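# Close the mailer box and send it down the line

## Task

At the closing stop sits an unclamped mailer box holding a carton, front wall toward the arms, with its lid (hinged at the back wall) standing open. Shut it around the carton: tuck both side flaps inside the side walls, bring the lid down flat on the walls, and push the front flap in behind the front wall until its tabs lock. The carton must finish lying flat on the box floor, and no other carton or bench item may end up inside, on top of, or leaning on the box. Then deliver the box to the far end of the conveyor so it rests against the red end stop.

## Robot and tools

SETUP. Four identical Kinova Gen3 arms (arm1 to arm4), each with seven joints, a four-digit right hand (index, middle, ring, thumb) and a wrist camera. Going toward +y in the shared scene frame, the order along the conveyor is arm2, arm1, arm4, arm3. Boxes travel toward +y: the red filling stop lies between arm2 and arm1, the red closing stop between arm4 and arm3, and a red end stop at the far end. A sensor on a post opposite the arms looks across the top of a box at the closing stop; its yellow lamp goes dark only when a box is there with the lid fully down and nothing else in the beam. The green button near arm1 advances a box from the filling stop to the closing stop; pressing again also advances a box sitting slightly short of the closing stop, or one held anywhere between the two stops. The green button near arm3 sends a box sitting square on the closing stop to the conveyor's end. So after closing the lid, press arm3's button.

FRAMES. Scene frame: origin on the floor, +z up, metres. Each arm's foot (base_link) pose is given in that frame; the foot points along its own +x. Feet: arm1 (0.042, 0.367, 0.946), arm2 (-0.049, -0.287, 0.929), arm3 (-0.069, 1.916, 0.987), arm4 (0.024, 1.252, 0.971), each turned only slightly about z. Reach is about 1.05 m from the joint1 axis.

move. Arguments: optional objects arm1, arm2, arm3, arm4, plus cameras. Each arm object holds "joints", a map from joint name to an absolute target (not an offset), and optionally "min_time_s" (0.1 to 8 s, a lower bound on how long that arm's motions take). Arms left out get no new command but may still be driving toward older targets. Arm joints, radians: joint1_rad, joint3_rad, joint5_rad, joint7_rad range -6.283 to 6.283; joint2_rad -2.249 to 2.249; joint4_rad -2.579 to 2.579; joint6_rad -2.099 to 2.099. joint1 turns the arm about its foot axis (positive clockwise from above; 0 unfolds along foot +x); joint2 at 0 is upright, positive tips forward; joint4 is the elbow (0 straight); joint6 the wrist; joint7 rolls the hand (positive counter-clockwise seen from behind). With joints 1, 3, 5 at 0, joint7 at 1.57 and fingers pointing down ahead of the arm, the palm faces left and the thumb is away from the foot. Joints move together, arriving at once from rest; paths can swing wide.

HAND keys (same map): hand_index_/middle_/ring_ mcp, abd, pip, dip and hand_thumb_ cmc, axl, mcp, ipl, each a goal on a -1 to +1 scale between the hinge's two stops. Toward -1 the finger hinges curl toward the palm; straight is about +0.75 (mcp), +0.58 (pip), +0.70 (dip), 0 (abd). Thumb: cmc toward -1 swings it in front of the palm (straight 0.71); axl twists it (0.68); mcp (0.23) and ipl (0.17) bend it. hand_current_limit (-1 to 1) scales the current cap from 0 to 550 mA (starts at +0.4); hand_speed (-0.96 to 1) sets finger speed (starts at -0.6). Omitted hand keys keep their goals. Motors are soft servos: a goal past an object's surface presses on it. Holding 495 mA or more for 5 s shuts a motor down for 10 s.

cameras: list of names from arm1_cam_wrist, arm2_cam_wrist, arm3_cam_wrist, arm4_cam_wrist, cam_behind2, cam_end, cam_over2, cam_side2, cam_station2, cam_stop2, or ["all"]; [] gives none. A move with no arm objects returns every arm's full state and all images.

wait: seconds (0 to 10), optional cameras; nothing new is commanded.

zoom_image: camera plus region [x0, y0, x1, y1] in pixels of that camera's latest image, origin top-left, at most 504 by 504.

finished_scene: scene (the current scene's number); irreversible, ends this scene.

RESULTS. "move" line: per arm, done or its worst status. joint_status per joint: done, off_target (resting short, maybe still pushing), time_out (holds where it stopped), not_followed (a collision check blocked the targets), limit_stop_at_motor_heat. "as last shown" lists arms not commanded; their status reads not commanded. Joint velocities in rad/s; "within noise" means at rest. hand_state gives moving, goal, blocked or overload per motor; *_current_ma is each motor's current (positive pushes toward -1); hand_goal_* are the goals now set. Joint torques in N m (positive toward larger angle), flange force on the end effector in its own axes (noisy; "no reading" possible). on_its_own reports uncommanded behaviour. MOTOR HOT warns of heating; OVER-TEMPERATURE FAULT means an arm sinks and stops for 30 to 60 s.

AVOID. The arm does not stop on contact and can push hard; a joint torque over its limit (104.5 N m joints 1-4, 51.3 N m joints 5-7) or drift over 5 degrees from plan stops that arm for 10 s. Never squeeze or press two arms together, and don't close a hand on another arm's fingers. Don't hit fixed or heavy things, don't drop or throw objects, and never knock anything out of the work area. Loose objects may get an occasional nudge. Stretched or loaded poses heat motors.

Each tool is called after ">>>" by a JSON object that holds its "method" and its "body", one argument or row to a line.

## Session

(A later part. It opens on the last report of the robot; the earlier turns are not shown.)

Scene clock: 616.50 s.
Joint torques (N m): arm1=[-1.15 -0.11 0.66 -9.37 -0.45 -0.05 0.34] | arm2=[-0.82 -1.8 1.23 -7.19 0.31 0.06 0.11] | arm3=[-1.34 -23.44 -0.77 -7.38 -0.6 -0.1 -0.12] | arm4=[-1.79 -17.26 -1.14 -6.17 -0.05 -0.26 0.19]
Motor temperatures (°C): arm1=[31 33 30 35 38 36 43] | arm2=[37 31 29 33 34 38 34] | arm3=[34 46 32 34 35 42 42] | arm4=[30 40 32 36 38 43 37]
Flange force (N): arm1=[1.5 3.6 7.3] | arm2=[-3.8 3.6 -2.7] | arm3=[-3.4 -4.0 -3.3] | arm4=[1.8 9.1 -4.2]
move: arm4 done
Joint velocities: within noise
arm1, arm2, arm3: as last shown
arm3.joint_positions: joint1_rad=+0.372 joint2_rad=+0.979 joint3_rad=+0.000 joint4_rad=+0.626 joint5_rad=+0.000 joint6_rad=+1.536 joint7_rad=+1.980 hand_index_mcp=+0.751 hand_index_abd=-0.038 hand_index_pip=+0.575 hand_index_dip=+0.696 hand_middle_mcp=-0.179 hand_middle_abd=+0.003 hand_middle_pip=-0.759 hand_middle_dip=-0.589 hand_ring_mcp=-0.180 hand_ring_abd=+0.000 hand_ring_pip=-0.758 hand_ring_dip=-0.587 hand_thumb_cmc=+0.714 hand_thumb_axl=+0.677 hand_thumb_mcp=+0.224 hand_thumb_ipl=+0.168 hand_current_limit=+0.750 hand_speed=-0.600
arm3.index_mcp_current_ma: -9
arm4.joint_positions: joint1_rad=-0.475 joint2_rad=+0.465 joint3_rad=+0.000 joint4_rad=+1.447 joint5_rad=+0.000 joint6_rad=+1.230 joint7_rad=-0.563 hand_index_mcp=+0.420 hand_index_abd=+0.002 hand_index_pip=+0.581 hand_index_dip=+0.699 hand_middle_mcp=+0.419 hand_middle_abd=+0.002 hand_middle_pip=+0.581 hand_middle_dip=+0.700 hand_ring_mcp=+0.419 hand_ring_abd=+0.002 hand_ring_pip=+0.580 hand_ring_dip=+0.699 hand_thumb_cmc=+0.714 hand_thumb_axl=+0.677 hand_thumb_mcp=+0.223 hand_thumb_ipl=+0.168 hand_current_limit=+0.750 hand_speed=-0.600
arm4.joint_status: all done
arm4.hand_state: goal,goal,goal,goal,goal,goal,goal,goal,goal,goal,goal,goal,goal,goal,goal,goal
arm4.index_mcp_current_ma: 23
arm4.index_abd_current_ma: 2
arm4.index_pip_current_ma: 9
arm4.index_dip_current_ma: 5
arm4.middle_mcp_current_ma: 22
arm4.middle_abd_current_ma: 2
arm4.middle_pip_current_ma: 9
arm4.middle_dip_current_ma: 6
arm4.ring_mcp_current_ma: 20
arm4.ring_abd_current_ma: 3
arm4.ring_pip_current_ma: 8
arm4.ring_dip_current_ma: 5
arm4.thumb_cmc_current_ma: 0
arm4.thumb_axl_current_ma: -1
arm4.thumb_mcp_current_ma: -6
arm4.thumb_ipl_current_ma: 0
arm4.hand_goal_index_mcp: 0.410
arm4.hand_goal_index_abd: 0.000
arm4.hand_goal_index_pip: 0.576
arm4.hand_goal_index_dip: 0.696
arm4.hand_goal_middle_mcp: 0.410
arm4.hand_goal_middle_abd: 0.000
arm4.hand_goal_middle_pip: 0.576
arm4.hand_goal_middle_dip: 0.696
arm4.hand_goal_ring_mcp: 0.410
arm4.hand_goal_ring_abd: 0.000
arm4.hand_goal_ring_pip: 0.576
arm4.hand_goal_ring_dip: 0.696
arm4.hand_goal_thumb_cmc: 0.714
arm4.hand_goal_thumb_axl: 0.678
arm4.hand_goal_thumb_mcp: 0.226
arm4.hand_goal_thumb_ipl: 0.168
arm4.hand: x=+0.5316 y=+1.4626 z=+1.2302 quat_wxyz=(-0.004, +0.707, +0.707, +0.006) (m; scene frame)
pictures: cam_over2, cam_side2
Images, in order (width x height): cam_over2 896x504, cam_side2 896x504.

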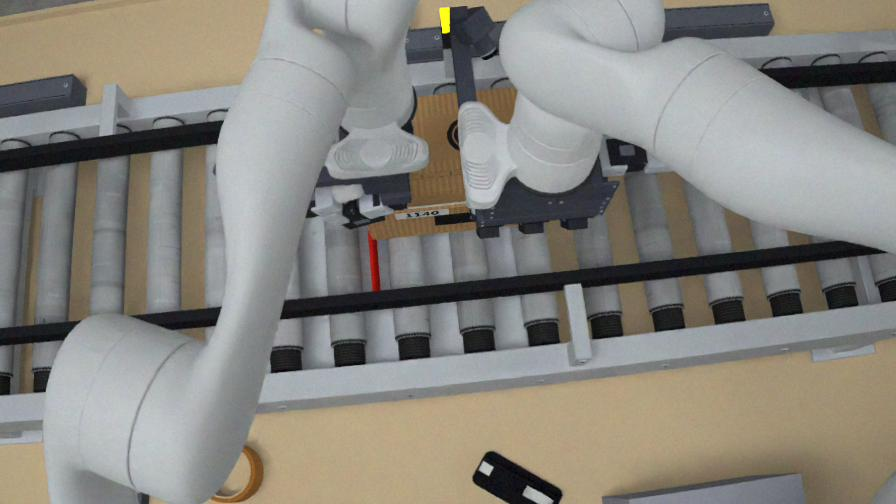

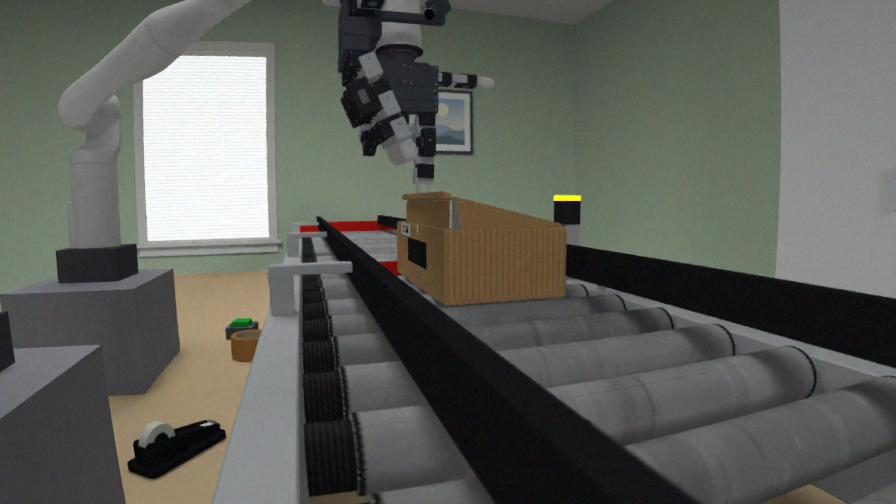

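>>> {"method": "move", "body": {
  "arm4": {"joints":{"joint1_rad":-0.3193,"joint2_rad":0.6258,"joint4_rad":1.1044,"joint6_rad":1.4114,"joint7_rad":-0.4073,"hand_index_mcp":0.754,"hand_middle_mcp":0.754,"hand_ring_mcp":0.754,"hand_current_limit":1.0},"min_time_s":1.5},
  "arm3": {"joints":{"joint1_rad":0.3607,"joint2_rad":1.0753,"joint4_rad":0.3551,"joint6_rad":1.7112,"joint7_rad":1.9687,"hand_middle_mcp":0.754,"hand_middle_pip":0.576,"hand_middle_dip":0.696,"hand_current_limit":1.0},"min_time_s":1.5}
}}

>>> {"method": "move", "body": {
  "arm4": {"joints":{"joint1_rad":-0.3193,"joint2_rad":0.6714,"joint4_rad":1.2513,"joint6_rad":1.2189,"joint7_rad":-0.4073},"min_time_s":1.5},
  "arm3": {"joints":{"joint1_rad":0.3607,"joint2_rad":1.0607,"joint4_rad":0.4828,"joint6_rad":1.5981,"joint7_rad":1.9687},"min_time_s":1.5},
  "cameras": ["cam_side2","cam_stop2"]
}}

>>> {"method": "zoom_image", "body": {
  "camera": "cam_side2",
  "region": [320, 130, 600, 320]
}}

Scene clock: 652.40 s.
Joint torques (N m): arm1=[-1.14 -0.1 0.66 -9.39 -0.45 -0.04 0.3] | arm2=[-0.78 -1.8 1.22 -7.2 0.31 0.05 0.11] | arm3=[-1.08 -25.4 -0.5 -7.63 -0.4 0.09 -0.12] | arm4=[-1.86 -20.35 -1.03 -6.38 -0.03 -0.21 0.22]
Motor temperatures (°C): arm1=[31 33 30 35 38 36 43] | arm2=[37 31 29 33 34 38 34] | arm3=[34 46 32 34 35 42 42] | arm4=[31 40 32 36 38 43 37]
Flange force (N): arm1=[1.6 3.5 7.4] | arm2=[-3.8 3.6 -2.7] | arm3=no reading | arm4=[1.8 11.7 -5.4]
move: arm3 done; arm4 done
Joint velocities: within noise
arm1, arm2: as last shown
arm3.joint_positions: joint1_rad=+0.361 joint2_rad=+1.075 joint3_rad=+0.000 joint4_rad=+0.355 joint5_rad=+0.000 joint6_rad=+1.711 joint7_rad=+1.969 hand_index_mcp=+0.751 hand_index_abd=-0.003 hand_index_pip=+0.575 hand_index_dip=+0.696 hand_middle_mcp=+0.751 hand_middle_abd=+0.003 hand_middle_pip=+0.573 hand_middle_dip=+0.694 hand_ring_mcp=-0.180 hand_ring_abd=+0.000 hand_ring_pip=-0.758 hand_ring_dip=-0.587 hand_thumb_cmc=+0.714 hand_thumb_axl=+0.677 hand_thumb_mcp=+0.224 hand_thumb_ipl=+0.168 hand_current_limit=+1.000 hand_speed=-0.600
arm3.joint_status: all done
arm3.hand_state: goal,goal,goal,goal,goal,goal,goal,goal,goal,goal,blocked,goal,goal,goal,goal,goal
arm3.index_mcp_current_ma: -9
arm3.index_abd_current_ma: -8
arm3.index_pip_current_ma: -3
arm3.index_dip_current_ma: 0
arm3.middle_mcp_current_ma: -9
arm3.middle_abd_current_ma: 8
arm3.middle_pip_current_ma: -10
arm3.middle_dip_current_ma: -7
arm3.ring_mcp_current_ma: 78
arm3.ring_abd_current_ma: 0
arm3.ring_pip_current_ma: 165
arm3.ring_dip_current_ma: 44
arm3.thumb_cmc_current_ma: 1
arm3.thumb_axl_current_ma: -2
arm3.thumb_mcp_current_ma: -9
arm3.thumb_ipl_current_ma: -1
arm3.hand_goal_index_mcp: 0.754
arm3.hand_goal_index_abd: 0.000
arm3.hand_goal_index_pip: 0.576
arm3.hand_goal_index_dip: 0.696
arm3.hand_goal_middle_mcp: 0.754
arm3.hand_goal_middle_abd: 0.000
arm3.hand_goal_middle_pip: 0.576
arm3.hand_goal_middle_dip: 0.696
arm3.hand_goal_ring_mcp: -0.200
arm3.hand_goal_ring_abd: 0.000
arm3.hand_goal_ring_pip: -0.800
arm3.hand_goal_ring_dip: -0.600
arm3.hand_goal_thumb_cmc: 0.714
arm3.hand_goal_thumb_axl: 0.678
arm3.hand_goal_thumb_mcp: 0.226
arm3.hand_goal_thumb_ipl: 0.168
arm3.hand: x=+0.5728 y=+1.7144 z=+1.2119 quat_wxyz=(-0.001, -0.001, +1.000, +0.002) (m; scene frame)
arm4.joint_positions: joint1_rad=-0.319 joint2_rad=+0.626 joint3_rad=+0.000 joint4_rad=+1.104 joint5_rad=+0.000 joint6_rad=+1.411 joint7_rad=-0.407 hand_index_mcp=+0.749 hand_index_abd=+0.002 hand_index_pip=+0.579 hand_index_dip=+0.699 hand_middle_mcp=+0.750 hand_middle_abd=+0.002 hand_middle_pip=+0.579 hand_middle_dip=+0.699 hand_ring_mcp=+0.750 hand_ring_abd=+0.002 hand_ring_pip=+0.578 hand_ring_dip=+0.699 hand_thumb_cmc=+0.714 hand_thumb_axl=+0.677 hand_thumb_mcp=+0.223 hand_thumb_ipl=+0.168 hand_current_limit=+1.000 hand_speed=-0.600
arm4.joint_status: all done
arm4.hand_state: goal,goal,goal,goal,goal,goal,goal,goal,goal,goal,goal,goal,goal,goal,goal,goal
arm4.index_mcp_current_ma: -9
arm4.index_abd_current_ma: 2
arm4.index_pip_current_ma: 4
arm4.index_dip_current_ma: 5
arm4.middle_mcp_current_ma: -8
arm4.middle_abd_current_ma: 2
arm4.middle_pip_current_ma: 4
arm4.middle_dip_current_ma: 6
arm4.ring_mcp_current_ma: -8
arm4.ring_abd_current_ma: 3
arm4.ring_pip_current_ma: 4
arm4.ring_dip_current_ma: 4
arm4.thumb_cmc_current_ma: 0
arm4.thumb_axl_current_ma: -1
arm4.thumb_mcp_current_ma: -6
arm4.thumb_ipl_current_ma: 0
arm4.hand_goal_index_mcp: 0.754
arm4.hand_goal_index_abd: 0.000
arm4.hand_goal_index_pip: 0.576
arm4.hand_goal_index_dip: 0.696
arm4.hand_goal_middle_mcp: 0.754
arm4.hand_goal_middle_abd: 0.000
arm4.hand_goal_middle_pip: 0.576
arm4.hand_goal_middle_dip: 0.696
arm4.hand_goal_ring_mcp: 0.754
arm4.hand_goal_ring_abd: 0.000
arm4.hand_goal_ring_pip: 0.576
arm4.hand_goal_ring_dip: 0.696
arm4.hand_goal_thumb_cmc: 0.714
arm4.hand_goal_thumb_axl: 0.678
arm4.hand_goal_thumb_mcp: 0.226
arm4.hand_goal_thumb_ipl: 0.168
arm4.hand: x=+0.6295 y=+1.4221 z=+1.2500 quat_wxyz=(-0.004, +0.707, +0.707, +0.006) (m; scene frame)
pictures: none

Scene clock: 654.20 s.
Joint torques (N m): arm1=[-1.14 -0.12 0.65 -9.41 -0.46 -0.04 0.33] | arm2=[-0.82 -1.77 1.18 -7.2 0.31 0.03 0.11] | arm3=[-1.32 -24.43 -0.74 -7.54 -0.56 -0.23 -0.08] | arm4=[-1.84 -20.55 -1.02 -6.04 -0.02 -0.24 0.18]
Motor temperatures (°C): arm1=[31 33 30 35 38 36 43] | arm2=[37 31 29 33 34 38 34] | arm3=[34 46 32 34 35 42 42] | arm4=[31 40 32 36 38 43 37]
Flange force (N): arm1=[1.5 3.6 7.5] | arm2=[-3.7 3.5 -2.7] | arm3=no reading | arm4=[1.3 10.6 -3.8]
move: arm3 done; arm4 done
Joint velocities: within noise
arm1, arm2: as last shown
arm3.joint_positions: joint1_rad=+0.361 joint2_rad=+1.061 joint3_rad=+0.000 joint4_rad=+0.483 joint5_rad=+0.000 joint6_rad=+1.598 joint7_rad=+1.969 hand_index_mcp=+0.751 hand_index_abd=-0.003 hand_index_pip=+0.575 hand_index_dip=+0.696 hand_middle_mcp=+0.751 hand_middle_abd=-0.018 hand_middle_pip=+0.574 hand_middle_dip=+0.694 hand_ring_mcp=-0.180 hand_ring_abd=+0.000 hand_ring_pip=-0.758 hand_ring_dip=-0.587 hand_thumb_cmc=+0.714 hand_thumb_axl=+0.677 hand_thumb_mcp=+0.224 hand_thumb_ipl=+0.168 hand_current_limit=+1.000 hand_speed=-0.600
arm3.joint_status: all done
arm3.hand_state: goal,goal,goal,goal,goal,goal,goal,goal,goal,goal,blocked,goal,goal,goal,goal,goal
arm3.index_mcp_current_ma: -9
arm3.index_abd_current_ma: -8
arm3.index_pip_current_ma: -3
arm3.index_dip_current_ma: 0
arm3.middle_mcp_current_ma: -9
arm3.middle_abd_current_ma: -55
arm3.middle_pip_current_ma: -6
arm3.middle_dip_current_ma: -6
arm3.ring_mcp_current_ma: 78
arm3.ring_abd_current_ma: 0
arm3.ring_pip_current_ma: 165
arm3.ring_dip_current_ma: 44
arm3.thumb_cmc_current_ma: 1
arm3.thumb_axl_current_ma: -2
arm3.thumb_mcp_current_ma: -9
arm3.thumb_ipl_current_ma: -1
arm3.hand_goal_index_mcp: 0.754
arm3.hand_goal_index_abd: 0.000
arm3.hand_goal_index_pip: 0.576
arm3.hand_goal_index_dip: 0.696
arm3.hand_goal_middle_mcp: 0.754
arm3.hand_goal_middle_abd: 0.000
arm3.hand_goal_middle_pip: 0.576
arm3.hand_goal_middle_dip: 0.696
arm3.hand_goal_ring_mcp: -0.200
arm3.hand_goal_ring_abd: 0.000
arm3.hand_goal_ring_pip: -0.800
arm3.hand_goal_ring_dip: -0.600
arm3.hand_goal_thumb_cmc: 0.714
arm3.hand_goal_thumb_axl: 0.678
arm3.hand_goal_thumb_mcp: 0.226
arm3.hand_goal_thumb_ipl: 0.168
arm3.hand: x=+0.5728 y=+1.7145 z=+1.1819 quat_wxyz=(-0.001, -0.001, +1.000, +0.002) (m; scene frame)
arm4.joint_positions: joint1_rad=-0.319 joint2_rad=+0.671 joint3_rad=+0.000 joint4_rad=+1.251 joint5_rad=+0.000 joint6_rad=+1.219 joint7_rad=-0.407 hand_index_mcp=+0.750 hand_index_abd=+0.002 hand_index_pip=+0.579 hand_index_dip=+0.699 hand_middle_mcp=+0.750 hand_middle_abd=+0.002 hand_middle_pip=+0.579 hand_middle_dip=+0.699 hand_ring_mcp=+0.750 hand_ring_abd=+0.002 hand_ring_pip=+0.578 hand_ring_dip=+0.699 hand_thumb_cmc=+0.714 hand_thumb_axl=+0.677 hand_thumb_mcp=+0.223 hand_thumb_ipl=+0.168 hand_current_limit=+1.000 hand_speed=-0.600
arm4.joint_status: all done
arm4.hand_state: goal,goal,goal,goal,goal,goal,goal,goal,goal,goal,goal,goal,goal,goal,goal,goal
arm4.index_mcp_current_ma: -9
arm4.index_abd_current_ma: 2
arm4.index_pip_current_ma: 4
arm4.index_dip_current_ma: 5
arm4.middle_mcp_current_ma: -8
arm4.middle_abd_current_ma: 2
arm4.middle_pip_current_ma: 4
arm4.middle_dip_current_ma: 6
arm4.ring_mcp_current_ma: -8
arm4.ring_abd_current_ma: 3
arm4.ring_pip_current_ma: 4
arm4.ring_dip_current_ma: 4
arm4.thumb_cmc_current_ma: 0
arm4.thumb_axl_current_ma: -1
arm4.thumb_mcp_current_ma: -6
arm4.thumb_ipl_current_ma: 0
arm4.hand_goal_index_mcp: 0.754
arm4.hand_goal_index_abd: 0.000
arm4.hand_goal_index_pip: 0.576
arm4.hand_goal_index_dip: 0.696
arm4.hand_goal_middle_mcp: 0.754
arm4.hand_goal_middle_abd: 0.000
arm4.hand_goal_middle_pip: 0.576
arm4.hand_goal_middle_dip: 0.696
arm4.hand_goal_ring_mcp: 0.754
arm4.hand_goal_ring_abd: 0.000
arm4.hand_goal_ring_pip: 0.576
arm4.hand_goal_ring_dip: 0.696
arm4.hand_goal_thumb_cmc: 0.714
arm4.hand_goal_thumb_axl: 0.678
arm4.hand_goal_thumb_mcp: 0.226
arm4.hand_goal_thumb_ipl: 0.168
arm4.hand: x=+0.6297 y=+1.4232 z=+1.1799 quat_wxyz=(-0.004, +0.707, +0.707, +0.006) (m; scene frame)
pictures: cam_side2, cam_stop2
Images, in order (width x height): cam_side2 896x504, cam_stop2 896x504.

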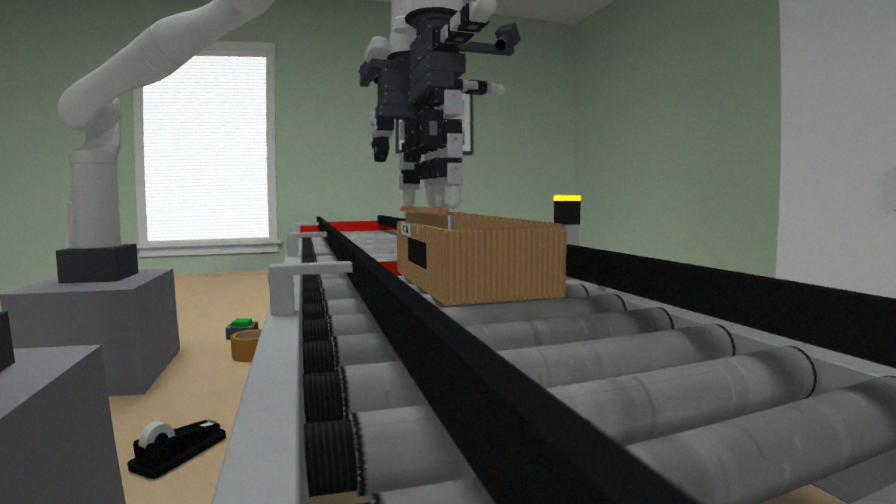

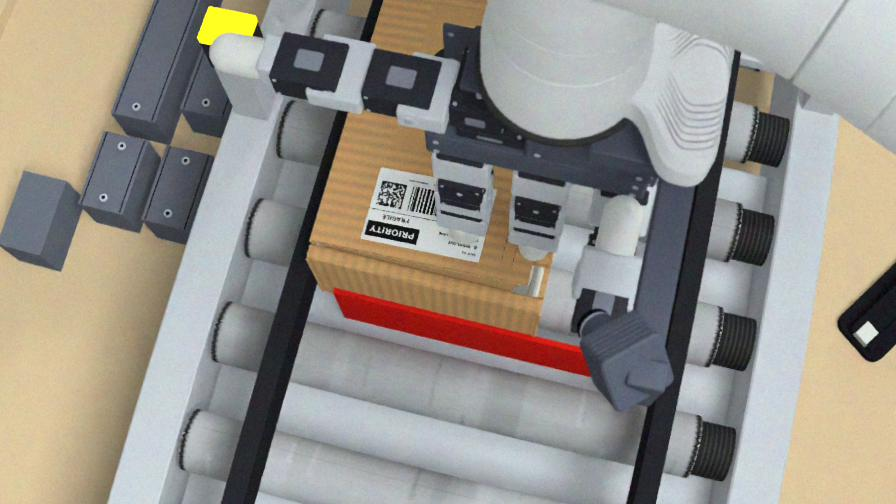

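Scaled by 1.800 from the camera's 896x504 image, which has a finer 1280x720 frame.

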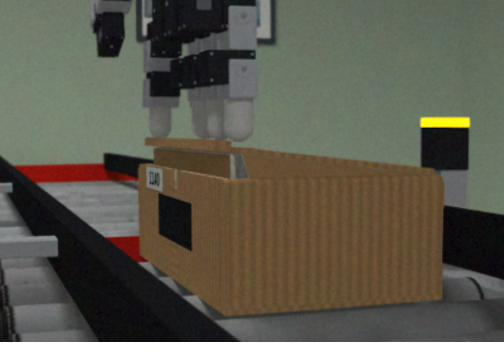

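>>> {"method": "move", "body": {
  "arm4": {"joints":{"joint2_rad":0.6945,"joint4_rad":1.2926,"joint6_rad":1.1545},"min_time_s":1.2},
  "arm3": {"joints":{"joint2_rad":1.0621,"joint4_rad":0.5596,"joint6_rad":1.5199},"min_time_s":1.2},
  "cameras": ["cam_side2","cam_stop2"]
}}

>>> {"method": "zoom_image", "body": {
  "camera": "cam_side2",
  "region": [320, 130, 600, 320]
}}

Scene clock: 669.60 s.
Joint torques (N m): arm1=[-1.11 -0.08 0.63 -9.38 -0.42 -0.05 0.3] | arm2=[-0.8 -1.79 1.24 -7.17 0.3 0.04 0.09] | arm3=[-1.05 11.49 -0.87 9.62 -0.07 0.46 -0.07] | arm4=[-2.05 5.19 -2.42 7.58 -1.52 -0.64 0.19]
Motor temperatures (°C): arm1=[31 33 30 35 38 36 43] | arm2=[37 31 29 33 34 38 34] | arm3=[34 46 32 34 35 42 42] | arm4=[31 40 32 36 38 43 37]
Flange force (N): arm1=[1.7 3.5 7.4] | arm2=[-3.8 3.6 -2.8] | arm3=[-6.4 -4.7 -55.4] | arm4=[1.3 11.6 -50.8]
move: arm3 done; arm4 done
Joint velocities: within noise
arm1.joint_positions: joint1_rad=-0.755 joint2_rad=-0.367 joint3_rad=-0.112 joint4_rad=+1.456 joint5_rad=-0.009 joint6_rad=+1.985 joint7_rad=+1.856 hand_index_mcp=+0.753 hand_index_abd=+0.000 hand_index_pip=+0.577 hand_index_dip=+0.696 hand_middle_mcp=+0.753 hand_middle_abd=+0.000 hand_middle_pip=+0.577 hand_middle_dip=+0.696 hand_ring_mcp=+0.753 hand_ring_abd=+0.000 hand_ring_pip=+0.577 hand_ring_dip=+0.696 hand_thumb_cmc=+0.714 hand_thumb_axl=+0.677 hand_thumb_mcp=+0.224 hand_thumb_ipl=+0.168 hand_current_limit=+0.400 hand_speed=-0.600
arm1.joint_status: not commanded
arm1.hand_state: goal,goal,goal,goal,goal,goal,goal,goal,goal,goal,goal,goal,goal,goal,goal,goal
arm1.index_mcp_current_ma: -2
arm1.index_abd_current_ma: 0
arm1.index_pip_current_ma: 2
arm1.index_dip_current_ma: 0
arm1.middle_mcp_current_ma: -2
arm1.middle_abd_current_ma: 0
arm1.middle_pip_current_ma: 2
arm1.middle_dip_current_ma: 0
arm1.ring_mcp_current_ma: -2
arm1.ring_abd_current_ma: 0
arm1.ring_pip_current_ma: 2
arm1.ring_dip_current_ma: 0
arm1.thumb_cmc_current_ma: 1
arm1.thumb_axl_current_ma: -2
arm1.thumb_mcp_current_ma: -9
arm1.thumb_ipl_current_ma: -1
arm1.hand_goal_index_mcp: 0.754
arm1.hand_goal_index_abd: 0.000
arm1.hand_goal_index_pip: 0.576
arm1.hand_goal_index_dip: 0.696
arm1.hand_goal_middle_mcp: 0.754
arm1.hand_goal_middle_abd: 0.000
arm1.hand_goal_middle_pip: 0.576
arm1.hand_goal_middle_dip: 0.696
arm1.hand_goal_ring_mcp: 0.754
arm1.hand_goal_ring_abd: 0.000
arm1.hand_goal_ring_pip: 0.576
arm1.hand_goal_ring_dip: 0.696
arm1.hand_goal_thumb_cmc: 0.714
arm1.hand_goal_thumb_axl: 0.678
arm1.hand_goal_thumb_mcp: 0.226
arm1.hand_goal_thumb_ipl: 0.168
arm1.hand: x=+0.0709 y=+0.5213 z=+1.4675 quat_wxyz=(+0.037, -0.577, +0.816, +0.003) (m; scene frame)
arm2.joint_positions: joint1_rad=-0.036 joint2_rad=-0.355 joint3_rad=-0.113 joint4_rad=+1.468 joint5_rad=-0.026 joint6_rad=+2.028 joint7_rad=+1.748 hand_index_mcp=+0.753 hand_index_abd=+0.000 hand_index_pip=+0.577 hand_index_dip=+0.696 hand_middle_mcp=+0.753 hand_middle_abd=+0.000 hand_middle_pip=+0.577 hand_middle_dip=+0.696 hand_ring_mcp=+0.753 hand_ring_abd=+0.000 hand_ring_pip=+0.577 hand_ring_dip=+0.696 hand_thumb_cmc=+0.714 hand_thumb_axl=+0.677 hand_thumb_mcp=+0.224 hand_thumb_ipl=+0.168 hand_current_limit=+0.400 hand_speed=-0.600
arm2.joint_status: not commanded
arm2.hand_state: goal,goal,goal,goal,goal,overload,goal,goal,goal,goal,goal,goal,goal,goal,goal,goal
arm2.index_mcp_current_ma: -2
arm2.index_abd_current_ma: 0
arm2.index_pip_current_ma: 2
arm2.index_dip_current_ma: 0
arm2.middle_mcp_current_ma: -2
arm2.middle_abd_current_ma: 0
arm2.middle_pip_current_ma: 2
arm2.middle_dip_current_ma: 0
arm2.ring_mcp_current_ma: -2
arm2.ring_abd_current_ma: 0
arm2.ring_pip_current_ma: 2
arm2.ring_dip_current_ma: 0
arm2.thumb_cmc_current_ma: 1
arm2.thumb_axl_current_ma: -2
arm2.thumb_mcp_current_ma: -8
arm2.thumb_ipl_current_ma: -1
arm2.hand_goal_index_mcp: 0.754
arm2.hand_goal_index_abd: 0.000
arm2.hand_goal_index_pip: 0.576
arm2.hand_goal_index_dip: 0.696
arm2.hand_goal_middle_mcp: 0.754
arm2.hand_goal_middle_abd: 0.000
arm2.hand_goal_middle_pip: 0.576
arm2.hand_goal_middle_dip: 0.696
arm2.hand_goal_ring_mcp: 0.754
arm2.hand_goal_ring_abd: 0.000
arm2.hand_goal_ring_pip: 0.576
arm2.hand_goal_ring_dip: 0.696
arm2.hand_goal_thumb_cmc: 0.714
arm2.hand_goal_thumb_axl: 0.678
arm2.hand_goal_thumb_mcp: 0.226
arm2.hand_goal_thumb_ipl: 0.168
arm2.hand: x=+0.0894 y=-0.2025 z=+1.4448 quat_wxyz=(-0.001, -0.113, +0.994, -0.008) (m; scene frame)
arm3.joint_positions: joint1_rad=+0.361 joint2_rad=+1.062 joint3_rad=+0.000 joint4_rad=+0.560 joint5_rad=+0.000 joint6_rad=+1.520 joint7_rad=+1.969 hand_index_mcp=+0.751 hand_index_abd=-0.004 hand_index_pip=+0.575 hand_index_dip=+0.696 hand_middle_mcp=+0.749 hand_middle_abd=-0.039 hand_middle_pip=+0.574 hand_middle_dip=+0.693 hand_ring_mcp=-0.180 hand_ring_abd=+0.000 hand_ring_pip=-0.758 hand_ring_dip=-0.587 hand_thumb_cmc=+0.714 hand_thumb_axl=+0.677 hand_thumb_mcp=+0.224 hand_thumb_ipl=+0.168 hand_current_limit=+1.000 hand_speed=-0.600
arm3.joint_status: all done
arm3.hand_state: goal,goal,goal,goal,goal,blocked,goal,goal,goal,goal,blocked,goal,goal,goal,goal,goal
arm3.index_mcp_current_ma: -9
arm3.index_abd_current_ma: -10
arm3.index_pip_current_ma: -3
arm3.index_dip_current_ma: 0
arm3.middle_mcp_current_ma: -17
arm3.middle_abd_current_ma: -133
arm3.middle_pip_current_ma: -6
arm3.middle_dip_current_ma: -7
arm3.ring_mcp_current_ma: 78
arm3.ring_abd_current_ma: 0
arm3.ring_pip_current_ma: 165
arm3.ring_dip_current_ma: 44
arm3.thumb_cmc_current_ma: 1
arm3.thumb_axl_current_ma: -2
arm3.thumb_mcp_current_ma: -9
arm3.thumb_ipl_current_ma: -1
arm3.hand_goal_index_mcp: 0.754
arm3.hand_goal_index_abd: 0.000
arm3.hand_goal_index_pip: 0.576
arm3.hand_goal_index_dip: 0.696
arm3.hand_goal_middle_mcp: 0.754
arm3.hand_goal_middle_abd: 0.000
arm3.hand_goal_middle_pip: 0.576
arm3.hand_goal_middle_dip: 0.696
arm3.hand_goal_ring_mcp: -0.200
arm3.hand_goal_ring_abd: 0.000
arm3.hand_goal_ring_pip: -0.800
arm3.hand_goal_ring_dip: -0.600
arm3.hand_goal_thumb_cmc: 0.714
arm3.hand_goal_thumb_axl: 0.678
arm3.hand_goal_thumb_mcp: 0.226
arm3.hand_goal_thumb_ipl: 0.168
arm3.hand: x=+0.5727 y=+1.7146 z=+1.1569 quat_wxyz=(-0.001, -0.001, +1.000, +0.001) (m; scene frame)
arm4.joint_positions: joint1_rad=-0.319 joint2_rad=+0.694 joint3_rad=+0.000 joint4_rad=+1.293 joint5_rad=+0.000 joint6_rad=+1.154 joint7_rad=-0.407 hand_index_mcp=+0.755 hand_index_abd=+0.005 hand_index_pip=+0.582 hand_index_dip=+0.700 hand_middle_mcp=+0.755 hand_middle_abd=+0.003 hand_middle_pip=+0.578 hand_middle_dip=+0.699 hand_ring_mcp=+0.750 hand_ring_abd=+0.002 hand_ring_pip=+0.578 hand_ring_dip=+0.699 hand_thumb_cmc=+0.714 hand_thumb_axl=+0.677 hand_thumb_mcp=+0.223 hand_thumb_ipl=+0.168 hand_current_limit=+1.000 hand_speed=-0.600
arm4.joint_status: all done
arm4.hand_state: goal,goal,goal,goal,goal,goal,goal,goal,goal,goal,goal,goal,goal,goal,goal,goal
arm4.index_mcp_current_ma: 2
arm4.index_abd_current_ma: 8
arm4.index_pip_current_ma: 11
arm4.index_dip_current_ma: 7
arm4.middle_mcp_current_ma: 2
arm4.middle_abd_current_ma: 5
arm4.middle_pip_current_ma: 4
arm4.middle_dip_current_ma: 5
arm4.ring_mcp_current_ma: -8
arm4.ring_abd_current_ma: 3
arm4.ring_pip_current_ma: 4
arm4.ring_dip_current_ma: 4
arm4.thumb_cmc_current_ma: 0
arm4.thumb_axl_current_ma: -1
arm4.thumb_mcp_current_ma: -6
arm4.thumb_ipl_current_ma: 0
arm4.hand_goal_index_mcp: 0.754
arm4.hand_goal_index_abd: 0.000
arm4.hand_goal_index_pip: 0.576
arm4.hand_goal_index_dip: 0.696
arm4.hand_goal_middle_mcp: 0.754
arm4.hand_goal_middle_abd: 0.000
arm4.hand_goal_middle_pip: 0.576
arm4.hand_goal_middle_dip: 0.696
arm4.hand_goal_ring_mcp: 0.754
arm4.hand_goal_ring_abd: 0.000
arm4.hand_goal_ring_pip: 0.576
arm4.hand_goal_ring_dip: 0.696
arm4.hand_goal_thumb_cmc: 0.714
arm4.hand_goal_thumb_axl: 0.678
arm4.hand_goal_thumb_mcp: 0.226
arm4.hand_goal_thumb_ipl: 0.168
arm4.hand: x=+0.6298 y=+1.4235 z=+1.1551 quat_wxyz=(-0.004, +0.707, +0.707, +0.006) (m; scene frame)
pictures: cam_side2, cam_stop2
Images, in order (width x height): cam_side2 896x504, cam_stop2 896x504.

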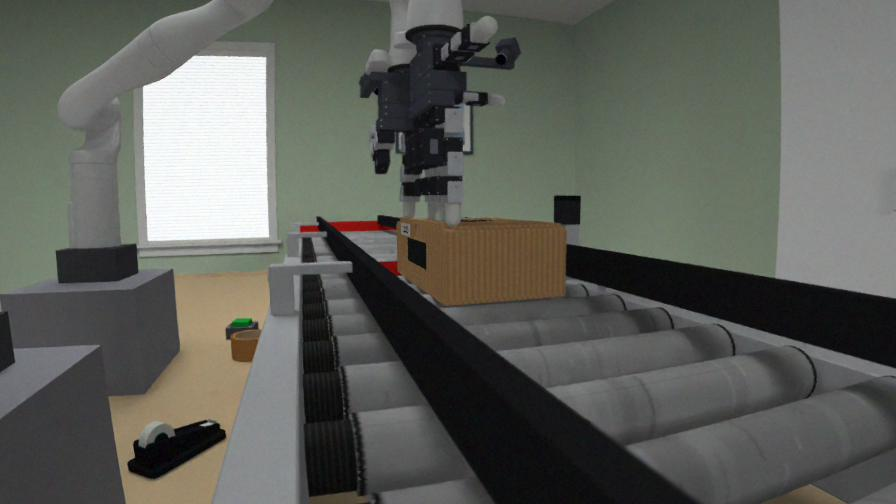

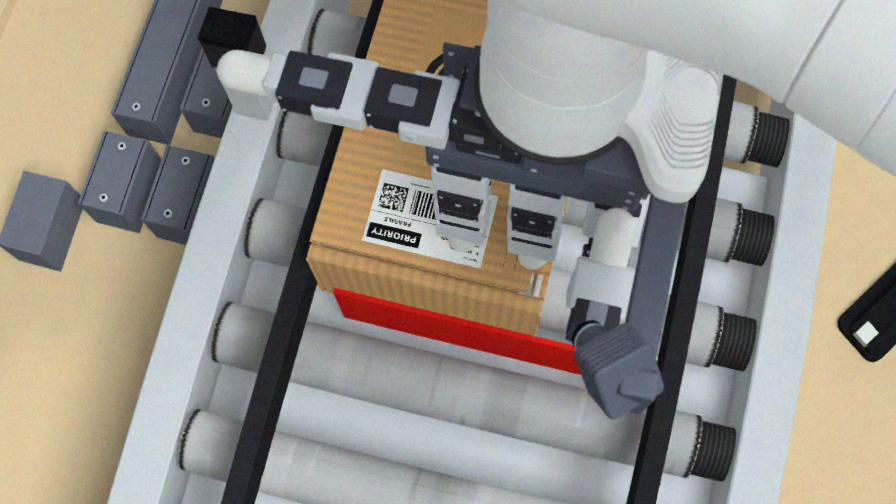

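Scaled by 1.800 from the camera's 896x504 image, which has a finer 1280x720 frame.

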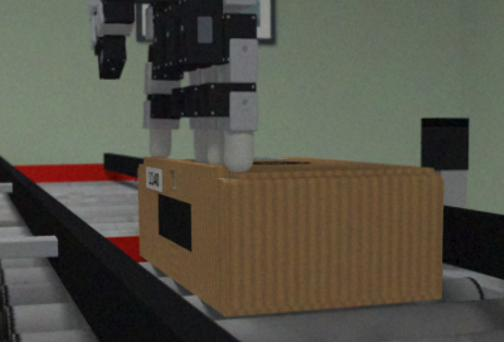

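>>> {"method": "move", "body": {
  "arm3": {"joints":{"joint2_rad":1.0669,"joint4_rad":0.5971,"joint6_rad":1.4776},"min_time_s":1},
  "arm4": {"joints":{"joint2_rad":0.7100,"joint4_rad":1.3148,"joint6_rad":1.1168},"min_time_s":1},
  "cameras": ["cam_side2"]
}}

Scene clock: 705.60 s.
Joint torques (N m): arm1=[-1.12 -0.11 0.63 -9.39 -0.47 -0.03 0.34] | arm2=[-0.82 -1.79 1.2 -7.2 0.31 0.02 0.1] | arm3=[-1.05 55.92 -0.85 31.46 0.62 2.88 -0.05] | arm4=[-2.26 53.4 -4.69 33.27 -3.44 0.25 0.04]
Motor temperatures (°C): arm1=[31 33 30 35 38 36 43] | arm2=[37 31 29 33 34 38 34] | arm3=[34 46 32 34 35 42 42] | arm4=[30 40 32 36 38 43 37]
Flange force (N): arm1=[1.6 3.5 7.5] | arm2=[-3.7 3.5 -2.7] | arm3=[-7.6 -5.2 -117.1] | arm4=[2.4 15.7 -136.8]
move: arm3 time_out; arm4 time_out
TORQUE WARNING: arm4's joint2_rad reached its warning level (56.7 N m). A warning alone does not stop the arm.
TORQUE WARNING: arm3's joint2_rad reached its warning level (56.7 N m). A warning alone does not stop the arm.
Joint velocities: within noise
arm1, arm2: as last shown
arm3.joint_positions: joint1_rad=+0.361 joint2_rad=+1.054 joint3_rad=+0.000 joint4_rad=+0.597 joint5_rad=+0.000 joint6_rad=+1.478 joint7_rad=+1.969 hand_index_mcp=+0.745 hand_index_abd=-0.053 hand_index_pip=+0.570 hand_index_dip=+0.691 hand_middle_mcp=+0.748 hand_middle_abd=-0.091 hand_middle_pip=+0.565 hand_middle_dip=+0.681 hand_ring_mcp=-0.180 hand_ring_abd=+0.000 hand_ring_pip=-0.758 hand_ring_dip=-0.587 hand_thumb_cmc=+0.714 hand_thumb_axl=+0.677 hand_thumb_mcp=+0.224 hand_thumb_ipl=+0.168 hand_current_limit=+1.000 hand_speed=-0.600
arm3.joint_status: joint2_rad time_out (moved -0.008 of +0.005); the others done
arm3.hand_state: goal,blocked,goal,goal,goal,blocked,goal,goal,goal,goal,blocked,goal,goal,goal,goal,goal
arm3.index_mcp_current_ma: -30
arm3.index_abd_current_ma: -184
arm3.index_pip_current_ma: -19
arm3.index_dip_current_ma: -15
arm3.middle_mcp_current_ma: -22
arm3.middle_abd_current_ma: -338
arm3.middle_pip_current_ma: -39
arm3.middle_dip_current_ma: -52
arm3.ring_mcp_current_ma: 78
arm3.ring_abd_current_ma: 0
arm3.ring_pip_current_ma: 165
arm3.ring_dip_current_ma: 44
arm3.thumb_cmc_current_ma: 1
arm3.thumb_axl_current_ma: -2
arm3.thumb_mcp_current_ma: -9
arm3.thumb_ipl_current_ma: -1
arm3.hand_goal_index_mcp: 0.754
arm3.hand_goal_index_abd: 0.000
arm3.hand_goal_index_pip: 0.576
arm3.hand_goal_index_dip: 0.696
arm3.hand_goal_middle_mcp: 0.754
arm3.hand_goal_middle_abd: 0.000
arm3.hand_goal_middle_pip: 0.576
arm3.hand_goal_middle_dip: 0.696
arm3.hand_goal_ring_mcp: -0.200
arm3.hand_goal_ring_abd: 0.000
arm3.hand_goal_ring_pip: -0.800
arm3.hand_goal_ring_dip: -0.600
arm3.hand_goal_thumb_cmc: 0.714
arm3.hand_goal_thumb_axl: 0.678
arm3.hand_goal_thumb_mcp: 0.226
arm3.hand_goal_thumb_ipl: 0.168
arm3.hand: x=+0.5741 y=+1.7140 z=+1.1506 quat_wxyz=(+0.005, -0.001, +1.000, -0.001) (m; scene frame)
arm4.joint_positions: joint1_rad=-0.319 joint2_rad=+0.693 joint3_rad=+0.000 joint4_rad=+1.315 joint5_rad=+0.000 joint6_rad=+1.117 joint7_rad=-0.407 hand_index_mcp=+0.757 hand_index_abd=+0.025 hand_index_pip=+0.626 hand_index_dip=+0.728 hand_middle_mcp=+0.773 hand_middle_abd=+0.023 hand_middle_pip=+0.603 hand_middle_dip=+0.713 hand_ring_mcp=+0.776 hand_ring_abd=+0.021 hand_ring_pip=+0.592 hand_ring_dip=+0.703 hand_thumb_cmc=+0.714 hand_thumb_axl=+0.677 hand_thumb_mcp=+0.223 hand_thumb_ipl=+0.168 hand_current_limit=+1.000 hand_speed=-0.600
arm4.joint_status: joint2_rad time_out (moved -0.001 of +0.016); the others done
arm4.hand_state: goal,blocked,blocked,blocked,goal,blocked,blocked,goal,blocked,blocked,goal,goal,goal,goal,goal,goal
arm4.index_mcp_current_ma: 4
arm4.index_abd_current_ma: 58
arm4.index_pip_current_ma: 158
arm4.index_dip_current_ma: 93
arm4.middle_mcp_current_ma: 51
arm4.middle_abd_current_ma: 52
arm4.middle_pip_current_ma: 75
arm4.middle_dip_current_ma: 41
arm4.ring_mcp_current_ma: 61
arm4.ring_abd_current_ma: 46
arm4.ring_pip_current_ma: 39
arm4.ring_dip_current_ma: 13
arm4.thumb_cmc_current_ma: 0
arm4.thumb_axl_current_ma: -1
arm4.thumb_mcp_current_ma: -6
arm4.thumb_ipl_current_ma: 0
arm4.hand_goal_index_mcp: 0.754
arm4.hand_goal_index_abd: 0.000
arm4.hand_goal_index_pip: 0.576
arm4.hand_goal_index_dip: 0.696
arm4.hand_goal_middle_mcp: 0.754
arm4.hand_goal_middle_abd: 0.000
arm4.hand_goal_middle_pip: 0.576
arm4.hand_goal_middle_dip: 0.696
arm4.hand_goal_ring_mcp: 0.754
arm4.hand_goal_ring_abd: 0.000
arm4.hand_goal_ring_pip: 0.576
arm4.hand_goal_ring_dip: 0.696
arm4.hand_goal_thumb_cmc: 0.714
arm4.hand_goal_thumb_axl: 0.678
arm4.hand_goal_thumb_mcp: 0.226
arm4.hand_goal_thumb_ipl: 0.168
arm4.hand: x=+0.6314 y=+1.4243 z=+1.1506 quat_wxyz=(-0.001, +0.707, +0.707, +0.014) (m; scene frame)
pictures: cam_side2
Images, in order (width x height): cam_side2 896x504.

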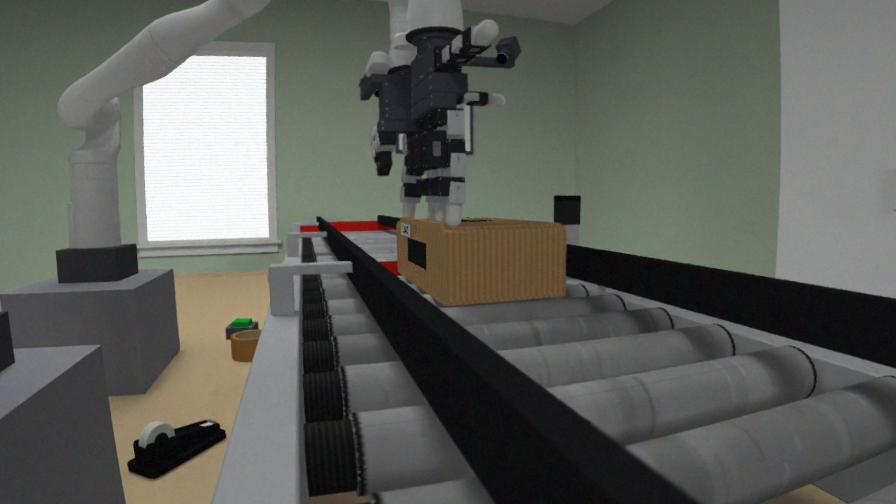

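>>> {"method": "move", "body": {
  "arm3": {"joints":{"joint2_rad":1.0753,"joint4_rad":0.3551,"joint6_rad":1.7112},"min_time_s":2},
  "arm4": {"joints":{"joint2_rad":0.6258,"joint4_rad":1.1044,"joint6_rad":1.4114},"min_time_s":2},
  "cameras": ["cam_side2","cam_stop2","cam_over2","cam_station2"]
}}

>>> {"method": "zoom_image", "body": {
  "camera": "cam_side2",
  "region": [360, 180, 620, 330]
}}

>>> {"method": "zoom_image", "body": {
  "camera": "cam_stop2",
  "region": [200, 100, 700, 400]
}}

Scene clock: 715.17 s.
Joint torques (N m): arm1=[-1.15 -0.12 0.64 -9.41 -0.47 -0.03 0.31] | arm2=[-0.82 -1.78 1.2 -7.19 0.31 0.03 0.09] | arm3=[-1.08 -25.36 -0.45 -7.58 -0.38 0.11 -0.1] | arm4=[-1.89 -20.22 -1.01 -6.44 -0.05 -0.22 0.19]
Motor temperatures (°C): arm1=[31 33 30 35 38 36 43] | arm2=[37 31 29 33 34 38 34] | arm3=[34 47 32 35 35 42 42] | arm4=[30 42 32 37 38 43 37]
Flange force (N): arm1=[1.6 3.5 7.5] | arm2=[-3.7 3.5 -2.7] | arm3=no reading | arm4=[1.5 11.2 -5.3]
move: arm3 done; arm4 done
Joint velocities: within noise
arm1, arm2: as last shown
arm3.joint_positions: joint1_rad=+0.361 joint2_rad=+1.075 joint3_rad=+0.000 joint4_rad=+0.355 joint5_rad=+0.000 joint6_rad=+1.711 joint7_rad=+1.969 hand_index_mcp=+0.750 hand_index_abd=-0.003 hand_index_pip=+0.573 hand_index_dip=+0.693 hand_middle_mcp=+0.751 hand_middle_abd=-0.003 hand_middle_pip=+0.573 hand_middle_dip=+0.694 hand_ring_mcp=-0.180 hand_ring_abd=+0.000 hand_ring_pip=-0.758 hand_ring_dip=-0.587 hand_thumb_cmc=+0.714 hand_thumb_axl=+0.677 hand_thumb_mcp=+0.224 hand_thumb_ipl=+0.168 hand_current_limit=+1.000 hand_speed=-0.600
arm3.joint_status: all done
arm3.hand_state: goal,goal,goal,goal,goal,goal,goal,goal,goal,goal,blocked,goal,goal,goal,goal,goal
arm3.index_mcp_current_ma: -14
arm3.index_abd_current_ma: -8
arm3.index_pip_current_ma: -10
arm3.index_dip_current_ma: -9
arm3.middle_mcp_current_ma: -10
arm3.middle_abd_current_ma: -8
arm3.middle_pip_current_ma: -10
arm3.middle_dip_current_ma: -7
arm3.ring_mcp_current_ma: 78
arm3.ring_abd_current_ma: 0
arm3.ring_pip_current_ma: 165
arm3.ring_dip_current_ma: 44
arm3.thumb_cmc_current_ma: 1
arm3.thumb_axl_current_ma: -2
arm3.thumb_mcp_current_ma: -9
arm3.thumb_ipl_current_ma: -1
arm3.hand_goal_index_mcp: 0.754
arm3.hand_goal_index_abd: 0.000
arm3.hand_goal_index_pip: 0.576
arm3.hand_goal_index_dip: 0.696
arm3.hand_goal_middle_mcp: 0.754
arm3.hand_goal_middle_abd: 0.000
arm3.hand_goal_middle_pip: 0.576
arm3.hand_goal_middle_dip: 0.696
arm3.hand_goal_ring_mcp: -0.200
arm3.hand_goal_ring_abd: 0.000
arm3.hand_goal_ring_pip: -0.800
arm3.hand_goal_ring_dip: -0.600
arm3.hand_goal_thumb_cmc: 0.714
arm3.hand_goal_thumb_axl: 0.678
arm3.hand_goal_thumb_mcp: 0.226
arm3.hand_goal_thumb_ipl: 0.168
arm3.hand: x=+0.5728 y=+1.7144 z=+1.2119 quat_wxyz=(-0.001, -0.001, +1.000, +0.002) (m; scene frame)
arm4.joint_positions: joint1_rad=-0.319 joint2_rad=+0.626 joint3_rad=+0.000 joint4_rad=+1.104 joint5_rad=+0.000 joint6_rad=+1.411 joint7_rad=-0.407 hand_index_mcp=+0.753 hand_index_abd=+0.004 hand_index_pip=+0.579 hand_index_dip=+0.699 hand_middle_mcp=+0.755 hand_middle_abd=+0.003 hand_middle_pip=+0.579 hand_middle_dip=+0.699 hand_ring_mcp=+0.755 hand_ring_abd=+0.003 hand_ring_pip=+0.579 hand_ring_dip=+0.699 hand_thumb_cmc=+0.714 hand_thumb_axl=+0.677 hand_thumb_mcp=+0.223 hand_thumb_ipl=+0.168 hand_current_limit=+1.000 hand_speed=-0.600
arm4.joint_status: all done
arm4.hand_state: goal,goal,goal,goal,goal,goal,goal,goal,goal,goal,goal,goal,goal,goal,goal,goal
arm4.index_mcp_current_ma: -1
arm4.index_abd_current_ma: 5
arm4.index_pip_current_ma: 5
arm4.index_dip_current_ma: 5
arm4.middle_mcp_current_ma: 2
arm4.middle_abd_current_ma: 5
arm4.middle_pip_current_ma: 4
arm4.middle_dip_current_ma: 6
arm4.ring_mcp_current_ma: 2
arm4.ring_abd_current_ma: 5
arm4.ring_pip_current_ma: 4
arm4.ring_dip_current_ma: 4
arm4.thumb_cmc_current_ma: 0
arm4.thumb_axl_current_ma: -1
arm4.thumb_mcp_current_ma: -6
arm4.thumb_ipl_current_ma: 0
arm4.hand_goal_index_mcp: 0.754
arm4.hand_goal_index_abd: 0.000
arm4.hand_goal_index_pip: 0.576
arm4.hand_goal_index_dip: 0.696
arm4.hand_goal_middle_mcp: 0.754
arm4.hand_goal_middle_abd: 0.000
arm4.hand_goal_middle_pip: 0.576
arm4.hand_goal_middle_dip: 0.696
arm4.hand_goal_ring_mcp: 0.754
arm4.hand_goal_ring_abd: 0.000
arm4.hand_goal_ring_pip: 0.576
arm4.hand_goal_ring_dip: 0.696
arm4.hand_goal_thumb_cmc: 0.714
arm4.hand_goal_thumb_axl: 0.678
arm4.hand_goal_thumb_mcp: 0.226
arm4.hand_goal_thumb_ipl: 0.168
arm4.hand: x=+0.6295 y=+1.4222 z=+1.2500 quat_wxyz=(-0.004, +0.707, +0.707, +0.006) (m; scene frame)
pictures: cam_over2, cam_side2, cam_station2, cam_stop2
Images, in order (width x height): cam_over2 896x504, cam_side2 896x504, cam_station2 896x504, cam_stop2 896x504.

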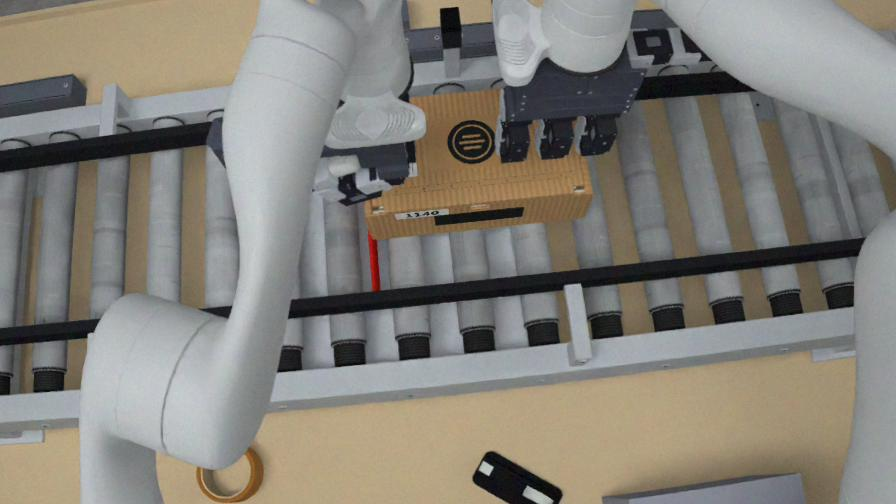

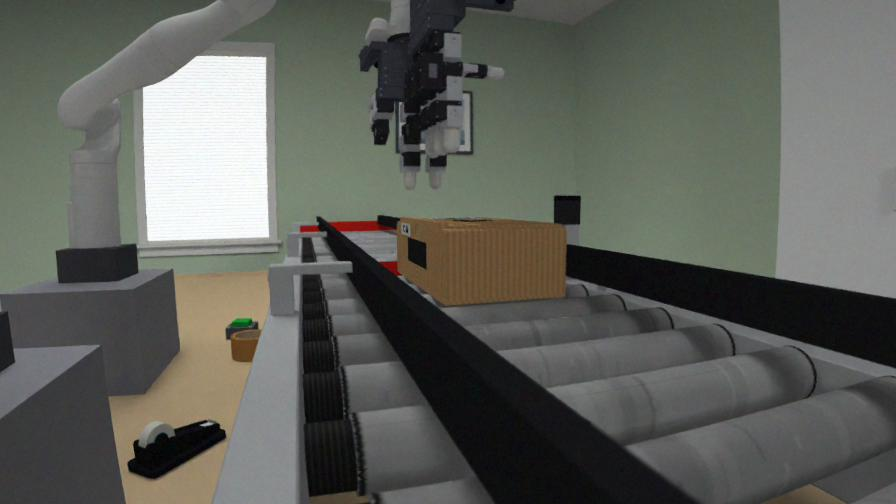

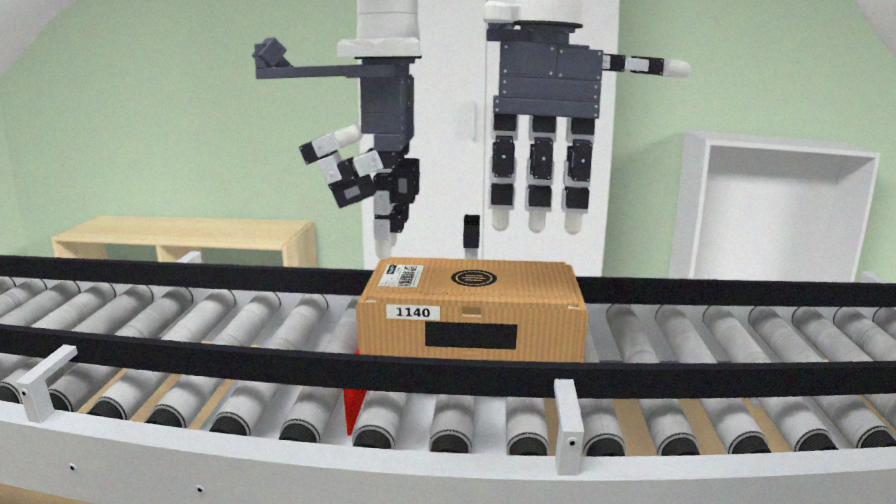

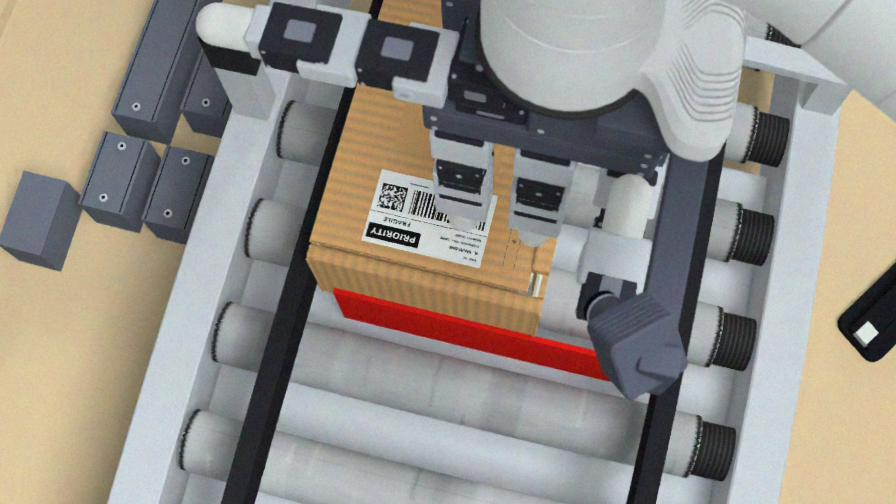

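Scaled by 1.938 from the camera's 896x504 image, which has a finer 1280x720 frame.

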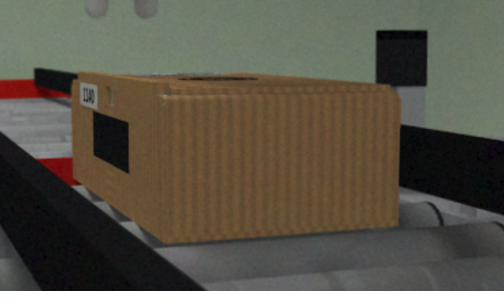

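Scaled by 1.008 from the camera's 896x504 image, which has a finer 1280x720 frame.

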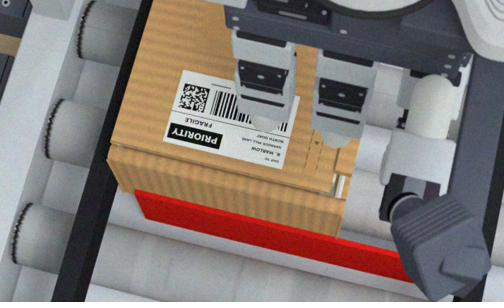

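>>> {"method": "zoom_image", "body": {
  "camera": "cam_station2",
  "region": [340, 240, 620, 380]
}}

>>> {"method": "zoom_image", "body": {
  "camera": "cam_over2",
  "region": [340, 80, 640, 300]
}}

Scaled by 1.800 from the camera's 896x504 image, which has a finer 1280x720 frame.

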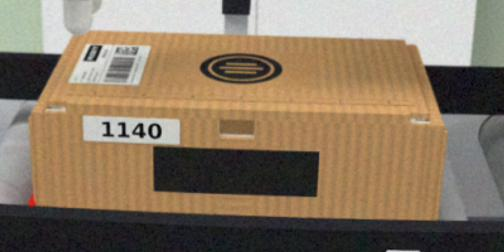

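Scaled by 1.680 from the camera's 896x504 image, which has a finer 1280x720 frame.

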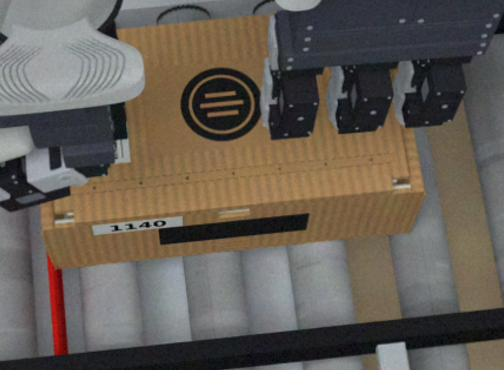

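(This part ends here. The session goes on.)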